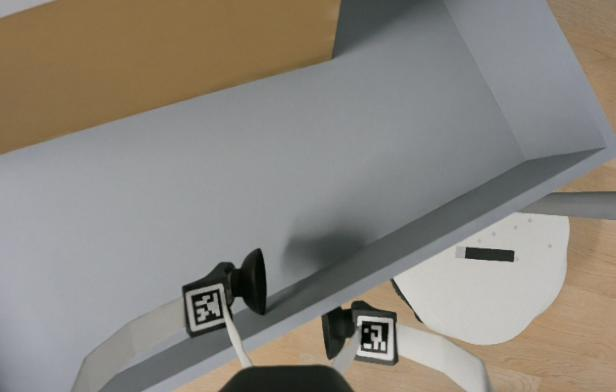

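Call:
move(blocking=false, r1={"base":{"rotate_rad":-0.4},"pace":"slow"}, cameras=[])

Call:
wait(seconds=3, cameras=["r1_wrist_camera","r1_head_right_camera"])

Scene clock: 503.30 s.
move: r1 moving
r1.base_odometry: x=-2.606 y=-0.131 heading=-2.157
r1.turned_by_wheels: -0.124
r1.turned_by_imu: -0.125
r1.base_tilt: forward=-1.6 right=+1.2
r1.lidar_m: 0.32 3.01 2.48 0.45 0.52 1.04 1.10 1.18 1.98 2.24 0.55 0.26
r1.base_status: rotate_rad moving
r1.joint_positions: lift_m=+0.927 arm_m=+0.212 wrist_yaw_rad=+0.000 wrist_pitch_rad=+1.570 wrist_roll_rad=+1.572 gripper_m=-0.029
r1.joint_status: not commanded
r1.measured_speeds: translate_m=-0.001 strafe_m=+0.002 rotate_rad=-0.483 lift_m=+0.000 arm_m=+0.000 wrist_yaw_rad=+0.000 wrist_pitch_rad=+0.026 wrist_roll_rad=+0.000
r1.motor_effort: lift_m=+15(15) arm_m=+2(4) wheel_0=+19(19) wheel_1=+6(8) wheel_2=+12(12)
r1.servo_current: wrist_yaw_rad=59(65) wrist_pitch_rad=46(46) wrist_roll_rad=52(78) gripper_m=59(65)
r1.contact_limits: lift_m 0.3
r1.hand_pose: x=+0.3830 y=-0.0874 z=+0.8171 quat_wxyz=(+0.500, +0.500, +0.500, -0.500) (m; r1's base frame)
r1.wrist_depth_mm: 103 120 140 240 243 198 1042 / 132 164 203 242 243 226 180 / 182 234 242 242 244 245 190 / 240 242 242 244 245 194 820 / 241 241 244 244 205 831 1060 / 242 242 184 204 188 842 1060 / 242 154 205 175 175 148 1060
r2: as last shown
r2.turned_by_imu: +0.004
r2.lidar_m: 0.38 0.42 1.16 5.08 2.07 1.59 1.52 0.92 0.69 0.65 0.50 0.40
r2.motor_effort: lift_m=+19(19) arm_m=-5(5) wheel_0=+9(9) wheel_1=-7(8) wheel_2=+17(18)
r2.servo_current: wrist_yaw_rad=65(65) wrist_pitch_rad=39(46) wrist_roll_rad=46(52) gripper_m=117(117)
r2.contact_limits: translate_m 0.8
r2.wrist_depth_mm: - - - 163 - 135 - / - - - 164 - 159 - / - - - 165 - 162 - / - - - 165 - 141 - / - - - 167 - 142 - / - - - 167 179 141 - / - - - - - 131 -
pictures: none
No camera images: "cameras" was empty.

Scene clock: 504.37 s.
earlier move: r1 done
r1.base_odometry: x=-2.607 y=-0.131 heading=-2.433
r1.turned_by_wheels: -0.276
r1.turned_by_imu: -0.277
r1.base_tilt: forward=-1.6 right=+1.3
r1.lidar_m: 0.38 0.47 2.62 0.45 0.47 0.66 4.10 1.09 1.41 2.23 2.28 0.33
r1.base_status: done
r1.joint_positions: lift_m=+0.927 arm_m=+0.212 wrist_yaw_rad=-0.001 wrist_pitch_rad=+1.575 wrist_roll_rad=+1.572 gripper_m=-0.029
r1.joint_status: not commanded
r1.measured_speeds: all 0
r1.motor_effort: lift_m=+15(15) arm_m=+5(5) wheel_0=+5(21) wheel_1=+2(8) wheel_2=+1(12)
r1.servo_current: wrist_yaw_rad=52(65) wrist_pitch_rad=46(52) wrist_roll_rad=52(78) gripper_m=65(72)
r1.contact_limits: lift_m 0.3
r1.hand_pose: x=+0.3815 y=-0.0874 z=+0.8171 quat_wxyz=(+0.498, +0.499, +0.501, -0.502) (m; r1's base frame)
r1.wrist_depth_mm: 121 159 243 245 233 1042 1042 / 136 185 244 244 245 1042 1060 / 160 220 243 245 235 1060 1060 / 190 242 242 245 842 831 1042 / 220 242 244 245 820 831 1060 / 241 242 185 198 184 842 1025 / 240 153 244 175 1042 144 1060
r2.base_odometry: x=-2.689 y=+0.203 heading=-2.860
r2.turned_by_wheels: +0.000
r2.turned_by_imu: +0.000
r2.base_tilt: forward=-0.6 right=+0.0
r2.lidar_m: 0.39 0.43 1.38 5.04 2.09 1.59 1.53 0.90 0.68 0.66 0.47 0.39
r2.base_status: not commanded
r2.joint_positions: lift_m=+0.820 arm_m=+0.120 wrist_yaw_rad=+1.560 wrist_pitch_rad=+0.001 wrist_roll_rad=+0.000 gripper_m=-0.029
r2.joint_status: not commanded
r2.measured_speeds: all 0
r2.motor_effort: lift_m=+19(19) arm_m=-5(5) wheel_0=+9(9) wheel_1=-7(8) wheel_2=+18(18)
r2.servo_current: wrist_yaw_rad=65(72) wrist_pitch_rad=39(46) wrist_roll_rad=52(59) gripper_m=111(117)
r2.contact_limits: translate_m 0.8
r2.hand_pose: x=+0.3816 y=+0.2874 z=+0.9978 quat_wxyz=(+0.711, +0.000, +0.000, +0.703) (m; r2's base frame)
r2.wrist_depth_mm: - - - 163 - 134 - / - - - 163 - 159 - / - - - 165 - 162 - / - - - 165 - 141 - / - - - 167 - 141 - / - - - 166 179 140 - / - - - - - 132 -
wait: 1.07 of 3 s (r1 has come to rest)
pictures: r1_head_right_camera, r1_wrist_camera
Images, in order (width x height): r1_head_right_camera 420x672, r1_wrist_camera 616x392.

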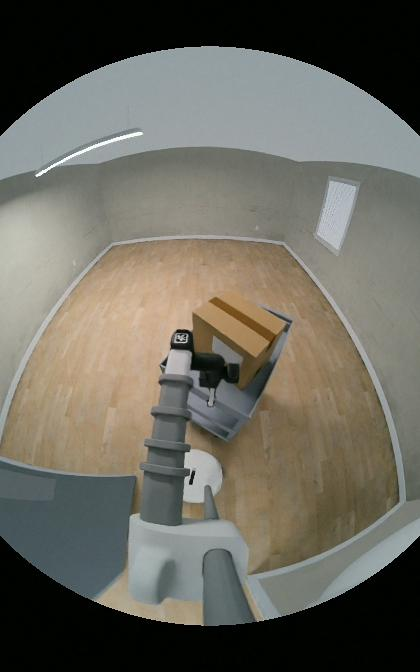

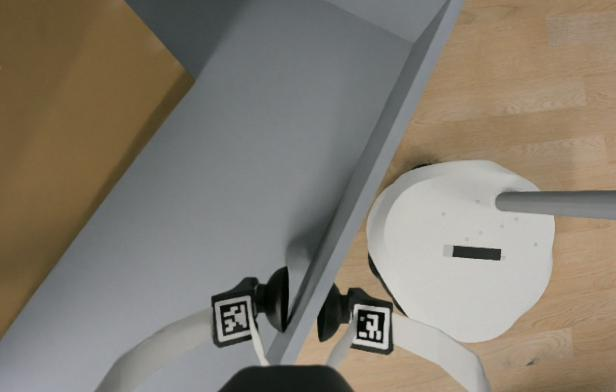

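Call:
move(blocking=false, r1={"base":{"rotate_rad":-0.35},"pace":"slow"}, cameras=[])

Call:
wait(seconds=3, cameras=["r1_wrist_camera"])

Call:
move(blocking=false, r1={"base":{"translate_m":-0.22},"pace":"slow","contact_limits":{"translate_m":0.6}}, cameras=[])

Call:
wait(seconds=6, cameras=["r1_wrist_camera","r1_head_right_camera"])

Scene clock: 515.13 s.
move: r1 moving
r1.base_odometry: x=-2.606 y=-0.131 heading=-2.559
r1.turned_by_wheels: -0.126
r1.turned_by_imu: -0.127
r1.base_tilt: forward=-1.6 right=+1.2
r1.lidar_m: 0.34 0.46 2.78 2.48 0.46 0.61 4.02 1.09 1.28 2.23 2.25 0.35
r1.base_status: rotate_rad moving
r1.joint_positions: lift_m=+0.927 arm_m=+0.212 wrist_yaw_rad=-0.001 wrist_pitch_rad=+1.575 wrist_roll_rad=+1.572 gripper_m=-0.029
r1.joint_status: not commanded
r1.measured_speeds: translate_m=+0.001 strafe_m=-0.002 rotate_rad=-0.489 lift_m=+0.000 arm_m=+0.000 wrist_yaw_rad=+0.000 wrist_pitch_rad=+0.000 wrist_roll_rad=+0.000
r1.motor_effort: lift_m=+15(15) arm_m=+5(5) wheel_0=+13(13) wheel_1=+6(7) wheel_2=+6(8)
r1.servo_current: wrist_yaw_rad=52(65) wrist_pitch_rad=39(52) wrist_roll_rad=39(52) gripper_m=72(72)
r1.contact_limits: lift_m 0.3
r1.hand_pose: x=+0.3815 y=-0.0874 z=+0.8171 quat_wxyz=(+0.498, +0.499, +0.501, -0.502) (m; r1's base frame)
r1.wrist_depth_mm: 239 241 242 243 211 1042 1060 / 141 241 242 245 244 1042 1060 / 161 220 243 243 1042 1025 1060 / 183 242 244 244 820 831 1042 / 211 242 243 244 820 831 1060 / 238 241 186 198 193 831 1025 / 242 152 244 175 181 138 1042
r2: as last shown
r2.turned_by_imu: +0.002
r2.base_tilt: forward=-0.7 right=+0.0
r2.lidar_m: 0.39 0.43 1.51 5.06 2.10 1.60 1.54 0.93 0.69 0.65 0.49 0.39
r2.motor_effort: lift_m=+19(19) arm_m=-5(5) wheel_0=+9(9) wheel_1=-8(8) wheel_2=+18(18)
r2.servo_current: wrist_yaw_rad=52(72) wrist_pitch_rad=39(46) wrist_roll_rad=52(59) gripper_m=117(117)
r2.contact_limits: translate_m 0.8
r2.wrist_depth_mm: - - - 163 - 135 - / - - - 164 - 159 - / - - - 164 - 161 - / - - - 165 - 141 - / - - - 167 - 141 - / - - - 167 179 141 - / - - - - - 132 -
pictures: none
No camera images: "cameras" was empty.

Scene clock: 516.10 s.
earlier move: r1 done
r1.base_odometry: x=-2.607 y=-0.131 heading=-2.782
r1.turned_by_wheels: -0.223
r1.turned_by_imu: -0.224
r1.base_tilt: forward=-1.6 right=+1.3
r1.lidar_m: 0.37 0.38 3.20 2.53 0.46 0.52 0.87 1.11 1.10 1.72 2.22 0.41
r1.base_status: done
r1.joint_positions: lift_m=+0.927 arm_m=+0.212 wrist_yaw_rad=-0.001 wrist_pitch_rad=+1.566 wrist_roll_rad=+1.572 gripper_m=-0.029
r1.joint_status: not commanded
r1.measured_speeds: all 0
r1.motor_effort: lift_m=+15(15) arm_m=-4(5) wheel_0=+5(13) wheel_1=+3(7) wheel_2=+6(8)
r1.servo_current: wrist_yaw_rad=46(65) wrist_pitch_rad=46(52) wrist_roll_rad=52(72) gripper_m=65(72)
r1.contact_limits: lift_m 0.3
r1.hand_pose: x=+0.3843 y=-0.0874 z=+0.8171 quat_wxyz=(+0.501, +0.502, +0.498, -0.499) (m; r1's base frame)
r1.wrist_depth_mm: 238 244 246 1025 1025 1042 1042 / 247 246 245 1042 1025 1025 1025 / 246 246 245 1025 1042 1025 1025 / 204 246 246 1042 1042 820 1042 / 209 247 246 1042 842 831 809 / 211 247 208 186 820 820 1025 / 227 155 247 176 163 820 1025
r2.base_odometry: x=-2.689 y=+0.203 heading=-2.860
r2.turned_by_wheels: +0.000
r2.turned_by_imu: +0.000
r2.base_tilt: forward=-0.7 right=+0.0
r2.lidar_m: 0.38 0.43 1.71 5.04 2.14 1.60 1.53 0.93 0.69 0.67 0.49 0.39
r2.base_status: not commanded
r2.joint_positions: lift_m=+0.820 arm_m=+0.120 wrist_yaw_rad=+1.560 wrist_pitch_rad=+0.001 wrist_roll_rad=+0.000 gripper_m=-0.029
r2.joint_status: not commanded
r2.measured_speeds: all 0
r2.motor_effort: lift_m=+19(19) arm_m=-5(5) wheel_0=+8(10) wheel_1=-7(8) wheel_2=+18(18)
r2.servo_current: wrist_yaw_rad=78(78) wrist_pitch_rad=46(46) wrist_roll_rad=39(59) gripper_m=111(124)
r2.contact_limits: translate_m 0.8
r2.hand_pose: x=+0.3816 y=+0.2874 z=+0.9978 quat_wxyz=(+0.711, +0.000, +0.000, +0.703) (m; r2's base frame)
r2.wrist_depth_mm: - - - 163 - 134 - / - - - 164 - 159 - / - - - 165 - 162 - / - - - 166 - 141 - / - - - 167 - 141 - / - - - 167 179 141 - / - - - - - 132 -
wait: 0.97 of 3 s (r1 has come to rest)
pictures: r1_wrist_camera
Images, in order (width x height): r1_wrist_camera 616x392.

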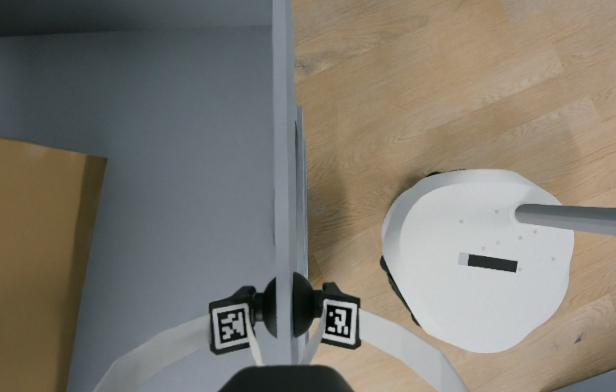

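Scene clock: 516.60 s.
move: r1 moving
r1.base_odometry: x=-2.595 y=-0.126 heading=-2.782
r1.turned_by_wheels: +0.000
r1.turned_by_imu: +0.000
r1.base_tilt: forward=-1.5 right=+1.3
r1.lidar_m: 0.36 0.40 3.19 2.52 0.43 0.49 0.88 1.11 1.12 1.69 2.24 0.40
r1.base_status: translate_m moving
r1.joint_positions: lift_m=+0.927 arm_m=+0.212 wrist_yaw_rad=+0.001 wrist_pitch_rad=+1.558 wrist_roll_rad=+1.572 gripper_m=-0.029
r1.joint_status: not commanded
r1.measured_speeds: translate_m=-0.047 strafe_m=+0.000 rotate_rad=+0.000 lift_m=+0.000 arm_m=+0.000 wrist_yaw_rad=+0.007 wrist_pitch_rad=-0.027 wrist_roll_rad=+0.000
r1.motor_effort: lift_m=+15(15) arm_m=-4(4) wheel_0=-4(5) wheel_1=-4(4) wheel_2=+12(12)
r1.servo_current: wrist_yaw_rad=46(72) wrist_pitch_rad=72(72) wrist_roll_rad=46(52) gripper_m=65(65)
r1.contact_limits: lift_m 0.3; translate_m 0.6
r1.hand_pose: x=+0.3867 y=-0.0874 z=+0.8171 quat_wxyz=(+0.503, +0.503, +0.497, -0.497) (m; r1's base frame)
r1.wrist_depth_mm: 239 243 245 1008 1060 1025 1025 / 250 249 247 1042 1025 1025 1008 / 249 247 246 1025 1008 1042 1008 / 206 249 247 1042 1025 809 1008 / 218 248 246 1042 878 820 809 / 229 247 198 185 831 809 820 / 236 154 247 176 148 809 1025
r2: as last shown
r2.base_tilt: forward=-0.6 right=+0.0
r2.lidar_m: 0.38 0.44 1.66 5.05 2.10 1.59 1.52 0.94 0.70 0.66 0.50 0.40
r2.motor_effort: lift_m=+19(19) arm_m=-5(5) wheel_0=+9(9) wheel_1=-7(8) wheel_2=+18(18)
r2.servo_current: wrist_yaw_rad=65(65) wrist_pitch_rad=46(46) wrist_roll_rad=52(59) gripper_m=117(117)
r2.contact_limits: translate_m 0.8
r2.wrist_depth_mm: - - - 164 - 134 - / - - - 164 - 159 - / - - - 165 - 162 - / - - - 166 - 141 - / - - - 167 - 141 - / - - - 166 178 141 - / - - - - - 132 -
pictures: none
No camera images: "cameras" was empty.

Scene clock: 519.57 s.
earlier move: r1 done
r1.base_odometry: x=-2.401 y=-0.053 heading=-2.783
r1.turned_by_wheels: -0.001
r1.turned_by_imu: -0.001
r1.base_tilt: forward=-1.6 right=+1.3
r1.lidar_m: 0.36 4.93 3.11 0.36 0.37 0.45 0.72 3.81 0.97 1.40 2.31 0.37
r1.base_status: done
r1.joint_positions: lift_m=+0.927 arm_m=+0.212 wrist_yaw_rad=+0.003 wrist_pitch_rad=+1.563 wrist_roll_rad=+1.572 gripper_m=-0.029
r1.joint_status: not commanded
r1.measured_speeds: all 0
r1.motor_effort: lift_m=+15(15) arm_m=-4(4) wheel_0=-7(11) wheel_1=-3(8) wheel_2=+1(16)
r1.servo_current: wrist_yaw_rad=52(72) wrist_pitch_rad=52(104) wrist_roll_rad=52(65) gripper_m=65(72)
r1.contact_limits: lift_m 0.3; translate_m 0.6
r1.hand_pose: x=+0.3855 y=-0.0874 z=+0.8171 quat_wxyz=(+0.503, +0.502, +0.498, -0.497) (m; r1's base frame)
r1.wrist_depth_mm: 193 247 246 245 1025 1025 1025 / 200 247 247 247 1025 1025 1025 / 210 247 246 1025 1025 1025 1008 / 220 247 246 1042 1042 820 1025 / 231 247 246 246 842 820 820 / 239 246 185 186 820 820 1042 / 247 153 247 179 175 820 1042
r2.base_odometry: x=-2.689 y=+0.203 heading=-2.860
r2.turned_by_wheels: +0.000
r2.turned_by_imu: +0.000
r2.base_tilt: forward=-0.6 right=+0.0
r2.lidar_m: 0.37 0.40 4.84 5.02 2.07 1.60 1.53 0.93 0.70 0.66 0.49 0.38
r2.base_status: not commanded
r2.joint_positions: lift_m=+0.820 arm_m=+0.120 wrist_yaw_rad=+1.560 wrist_pitch_rad=+0.001 wrist_roll_rad=+0.000 gripper_m=-0.029
r2.joint_status: not commanded
r2.measured_speeds: all 0
r2.motor_effort: lift_m=+19(19) arm_m=-5(5) wheel_0=+9(10) wheel_1=-7(8) wheel_2=+18(18)
r2.servo_current: wrist_yaw_rad=65(85) wrist_pitch_rad=39(52) wrist_roll_rad=52(59) gripper_m=111(124)
r2.contact_limits: translate_m 0.8
r2.hand_pose: x=+0.3816 y=+0.2874 z=+0.9978 quat_wxyz=(+0.711, +0.000, +0.000, +0.703) (m; r2's base frame)
r2.wrist_depth_mm: - - - 163 - 134 - / - - - 164 - 159 - / - - - 164 - 161 - / - - - 165 - 141 - / - - - 167 - 141 - / - - - 167 179 141 - / - - - - - 132 -
wait: 2.97 of 6 s (r1 has come to rest)
pictures: r1_head_right_camera, r1_wrist_camera
Images, in order (width x height): r1_head_right_camera 420x672, r1_wrist_camera 616x392.

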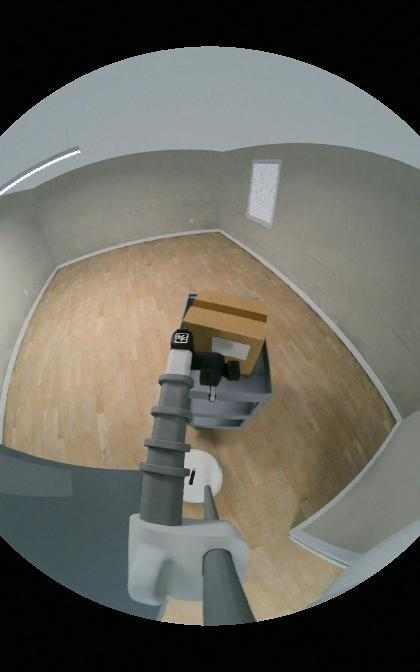

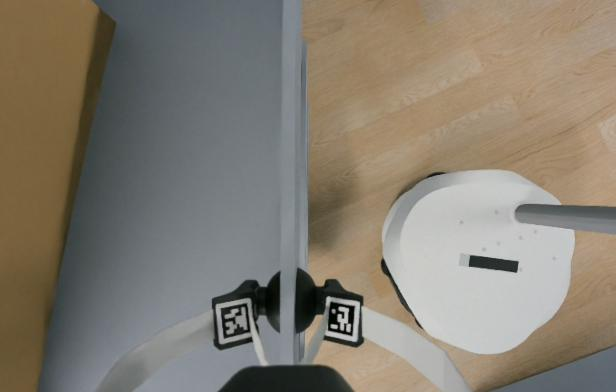

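Call:
move(blocking=false, r1={"joints":{"gripper_m":0.07}}, cameras=[])

Call:
wait(seconds=2, cameras=[])

Call:
move(blocking=false, r1={"base":{"strafe_m":-0.1},"pace":"slow","contact_limits":{"strafe_m":0.2}}, cameras=[])

Call:
wait(seconds=3, cameras=["r1_wrist_camera"])

Scene clock: 548.80 s.
move: r1 moving
r1.base_odometry: x=-2.401 y=-0.053 heading=-2.783
r1.turned_by_wheels: +0.000
r1.turned_by_imu: -0.002
r1.base_tilt: forward=-1.6 right=+1.3
r1.lidar_m: 0.37 4.93 3.09 0.36 0.37 0.41 0.77 3.78 0.96 1.39 2.31 0.38
r1.base_status: not commanded
r1.joint_positions: lift_m=+0.927 arm_m=+0.212 wrist_yaw_rad=+0.003 wrist_pitch_rad=+1.563 wrist_roll_rad=+1.572 gripper_m=-0.004
r1.joint_status: gripper_m moving
r1.measured_speeds: translate_m=+0.000 strafe_m=+0.000 rotate_rad=+0.001 lift_m=+0.000 arm_m=+0.000 wrist_yaw_rad=+0.000 wrist_pitch_rad=+0.000 wrist_roll_rad=+0.000
r1.motor_effort: lift_m=+15(15) arm_m=-4(4) wheel_0=-5(7) wheel_1=-3(3) wheel_2=+1(1)
r1.servo_current: wrist_yaw_rad=39(59) wrist_pitch_rad=52(52) wrist_roll_rad=52(59) gripper_m=59(91)
r1.contact_limits: lift_m 0.3; translate_m 0.6
r1.hand_pose: x=+0.3855 y=-0.0874 z=+0.8171 quat_wxyz=(+0.503, +0.502, +0.498, -0.497) (m; r1's base frame)
r1.wrist_depth_mm: 195 245 245 246 1042 1025 1042 / 201 247 245 1042 1025 1025 1025 / 211 246 245 1025 1025 1025 1025 / 221 246 246 1042 1042 809 1025 / 230 247 246 246 842 831 809 / 241 246 192 187 820 809 1025 / 246 247 247 176 154 1042 1025
r2: as last shown
r2.turned_by_imu: +0.004
r2.base_tilt: forward=-0.7 right=+0.0
r2.lidar_m: 0.37 0.42 4.82 5.05 2.11 1.58 1.54 0.91 0.69 0.67 0.48 0.40
r2.motor_effort: lift_m=+19(19) arm_m=-5(5) wheel_0=+9(9) wheel_1=-8(8) wheel_2=+17(18)
r2.servo_current: wrist_yaw_rad=59(72) wrist_pitch_rad=39(46) wrist_roll_rad=52(52) gripper_m=117(124)
r2.contact_limits: translate_m 0.8
r2.wrist_depth_mm: - - - 163 - 134 - / - - - 164 - 159 - / - - - 165 - 161 - / - - - 166 - 141 - / - - - 167 - 141 - / - - - 166 179 141 - / - - - - - 132 -
pictures: none
No camera images: "cameras" was empty.

Scene clock: 550.00 s.
earlier move: r1 done
r1.base_odometry: x=-2.401 y=-0.053 heading=-2.782
r1.turned_by_wheels: +0.000
r1.turned_by_imu: +0.000
r1.base_tilt: forward=-1.6 right=+1.3
r1.lidar_m: 0.36 4.94 3.06 0.37 0.35 0.46 0.77 3.79 0.98 1.39 2.32 0.38
r1.base_status: not commanded
r1.joint_positions: lift_m=+0.927 arm_m=+0.212 wrist_yaw_rad=+0.003 wrist_pitch_rad=+1.567 wrist_roll_rad=+1.572 gripper_m=+0.070
r1.joint_status: all done
r1.measured_speeds: all 0
r1.motor_effort: lift_m=+15(15) arm_m=-4(4) wheel_0=-3(7) wheel_1=-2(3) wheel_2=+1(1)
r1.servo_current: wrist_yaw_rad=46(65) wrist_pitch_rad=39(52) wrist_roll_rad=39(59) gripper_m=39(91)
r1.contact_limits: lift_m 0.3; translate_m 0.6
r1.hand_pose: x=+0.3842 y=-0.0874 z=+0.8171 quat_wxyz=(+0.501, +0.500, +0.500, -0.499) (m; r1's base frame)
r1.wrist_depth_mm: 198 245 245 1025 1060 1042 1042 / 205 245 245 1042 1042 1042 1025 / 213 245 244 1025 1042 1042 1025 / 231 245 246 1025 1042 820 1025 / 244 245 245 1060 842 820 820 / 245 245 211 245 191 820 1025 / 245 245 246 143 1060 1042 1042
r2.base_odometry: x=-2.689 y=+0.203 heading=-2.860
r2.turned_by_wheels: +0.000
r2.turned_by_imu: +0.000
r2.base_tilt: forward=-0.6 right=+0.0
r2.lidar_m: 0.38 0.43 4.82 5.02 2.12 1.58 1.53 0.93 0.68 0.65 0.47 0.38
r2.base_status: not commanded
r2.joint_positions: lift_m=+0.820 arm_m=+0.120 wrist_yaw_rad=+1.560 wrist_pitch_rad=+0.001 wrist_roll_rad=+0.000 gripper_m=-0.029
r2.joint_status: not commanded
r2.measured_speeds: all 0
r2.motor_effort: lift_m=+19(19) arm_m=-5(5) wheel_0=+9(10) wheel_1=-8(8) wheel_2=+17(18)
r2.servo_current: wrist_yaw_rad=52(78) wrist_pitch_rad=33(46) wrist_roll_rad=65(65) gripper_m=117(124)
r2.contact_limits: translate_m 0.8
r2.hand_pose: x=+0.3816 y=+0.2874 z=+0.9978 quat_wxyz=(+0.711, +0.000, +0.000, +0.703) (m; r2's base frame)
r2.wrist_depth_mm: - - - 164 - 134 - / - - - 164 - 159 - / - - - 164 - 161 - / - - - 165 - 141 - / - - - 167 - 142 - / - - - 167 179 141 - / - - - - - 132 -
wait: 1.20 of 2 s (r1 has come to rest)
pictures: none
No camera images: "cameras" was empty.

Scene clock: 550.50 s.
move: r1 moving
r1.base_odometry: x=-2.406 y=-0.040 heading=-2.782
r1.turned_by_wheels: +0.000
r1.turned_by_imu: +0.000
r1.base_tilt: forward=-1.6 right=+1.3
r1.lidar_m: 0.35 0.38 3.13 0.37 0.37 0.46 0.79 3.79 0.97 1.37 2.30 0.39
r1.base_status: strafe_m moving
r1.joint_positions: lift_m=+0.927 arm_m=+0.212 wrist_yaw_rad=+0.003 wrist_pitch_rad=+1.567 wrist_roll_rad=+1.572 gripper_m=+0.070
r1.joint_status: not commanded
r1.measured_speeds: translate_m=-0.001 strafe_m=-0.055 rotate_rad=+0.004 lift_m=+0.000 arm_m=+0.000 wrist_yaw_rad=-0.001 wrist_pitch_rad=+0.001 wrist_roll_rad=+0.000
r1.motor_effort: lift_m=+15(15) arm_m=-4(4) wheel_0=+5(8) wheel_1=-2(8) wheel_2=-1(1)
r1.servo_current: wrist_yaw_rad=52(59) wrist_pitch_rad=39(46) wrist_roll_rad=46(59) gripper_m=39(46)
r1.contact_limits: lift_m 0.3; strafe_m 0.2
r1.hand_pose: x=+0.3841 y=-0.0874 z=+0.8171 quat_wxyz=(+0.501, +0.500, +0.500, -0.499) (m; r1's base frame)
r1.wrist_depth_mm: 194 243 244 1025 1042 1042 1025 / 202 245 245 1025 1008 1025 1025 / 211 245 244 1025 1025 1060 1042 / 223 245 245 1025 1042 831 1042 / 233 245 246 1025 831 820 831 / 245 244 211 246 191 831 1025 / 245 245 246 143 1025 1042 1042
r2: as last shown
r2.base_tilt: forward=-0.7 right=+0.0
r2.lidar_m: 0.37 0.42 4.82 5.05 2.08 1.62 1.53 0.92 0.68 0.65 0.50 0.39
r2.motor_effort: lift_m=+19(19) arm_m=-5(5) wheel_0=+9(9) wheel_1=-8(8) wheel_2=+17(18)
r2.servo_current: wrist_yaw_rad=65(65) wrist_pitch_rad=33(46) wrist_roll_rad=52(65) gripper_m=111(117)
r2.contact_limits: translate_m 0.8
r2.wrist_depth_mm: - - - 163 - 134 - / - - - 164 - 159 - / - - - 164 - 162 - / - - - 165 - 140 - / - - - 167 - 141 - / - - - 167 179 141 - / - - - - - 132 -
pictures: none
No camera images: "cameras" was empty.

Scene clock: 552.13 s.
earlier move: r1 done
r1.base_odometry: x=-2.436 y=+0.040 heading=-2.782
r1.turned_by_wheels: +0.000
r1.turned_by_imu: -0.001
r1.base_tilt: forward=-1.6 right=+1.3
r1.lidar_m: 0.35 0.39 3.21 0.45 0.46 0.55 0.92 3.76 0.90 1.33 2.22 0.39
r1.base_status: done
r1.joint_positions: lift_m=+0.927 arm_m=+0.212 wrist_yaw_rad=+0.003 wrist_pitch_rad=+1.567 wrist_roll_rad=+1.572 gripper_m=+0.070
r1.joint_status: not commanded
r1.measured_speeds: all 0
r1.motor_effort: lift_m=+15(15) arm_m=-4(4) wheel_0=+2(8) wheel_1=-2(8) wheel_2=+0(2)
r1.servo_current: wrist_yaw_rad=52(72) wrist_pitch_rad=46(46) wrist_roll_rad=46(65) gripper_m=39(46)
r1.contact_limits: lift_m 0.3; strafe_m 0.2
r1.hand_pose: x=+0.3841 y=-0.0874 z=+0.8171 quat_wxyz=(+0.501, +0.500, +0.500, -0.499) (m; r1's base frame)
r1.wrist_depth_mm: 237 224 225 243 1025 1042 1042 / 244 244 244 1025 1042 1042 1025 / 244 244 245 245 1025 1025 1042 / 199 245 246 1025 1042 820 1025 / 202 246 245 1042 842 831 820 / 213 245 211 245 191 820 1042 / 224 245 244 143 1042 1025 1042
r2.base_odometry: x=-2.689 y=+0.203 heading=-2.860
r2.turned_by_wheels: +0.000
r2.turned_by_imu: +0.000
r2.base_tilt: forward=-0.6 right=+0.0
r2.lidar_m: 0.40 0.42 4.80 5.05 2.14 1.60 1.53 0.93 0.67 0.66 0.49 0.40
r2.base_status: not commanded
r2.joint_positions: lift_m=+0.820 arm_m=+0.120 wrist_yaw_rad=+1.560 wrist_pitch_rad=+0.001 wrist_roll_rad=+0.000 gripper_m=-0.029
r2.joint_status: not commanded
r2.measured_speeds: all 0
r2.motor_effort: lift_m=+19(19) arm_m=-5(5) wheel_0=+9(9) wheel_1=-8(8) wheel_2=+17(18)
r2.servo_current: wrist_yaw_rad=52(72) wrist_pitch_rad=39(46) wrist_roll_rad=59(65) gripper_m=111(124)
r2.contact_limits: translate_m 0.8
r2.hand_pose: x=+0.3816 y=+0.2874 z=+0.9978 quat_wxyz=(+0.711, +0.000, +0.000, +0.703) (m; r2's base frame)
r2.wrist_depth_mm: - - - 163 - 134 - / - - - 164 - 159 - / - - - 165 - 162 - / - - - 165 - 141 - / - - - 167 - 141 - / - - - 167 179 141 - / - - - - - 132 -
wait: 1.63 of 3 s (r1 has come to rest)
pictures: r1_wrist_camera
Images, in order (width x height): r1_wrist_camera 616x392.

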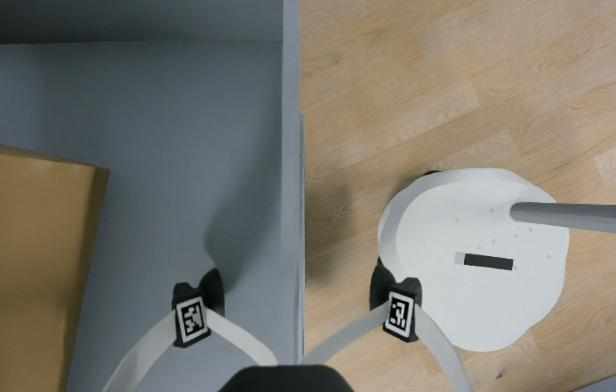

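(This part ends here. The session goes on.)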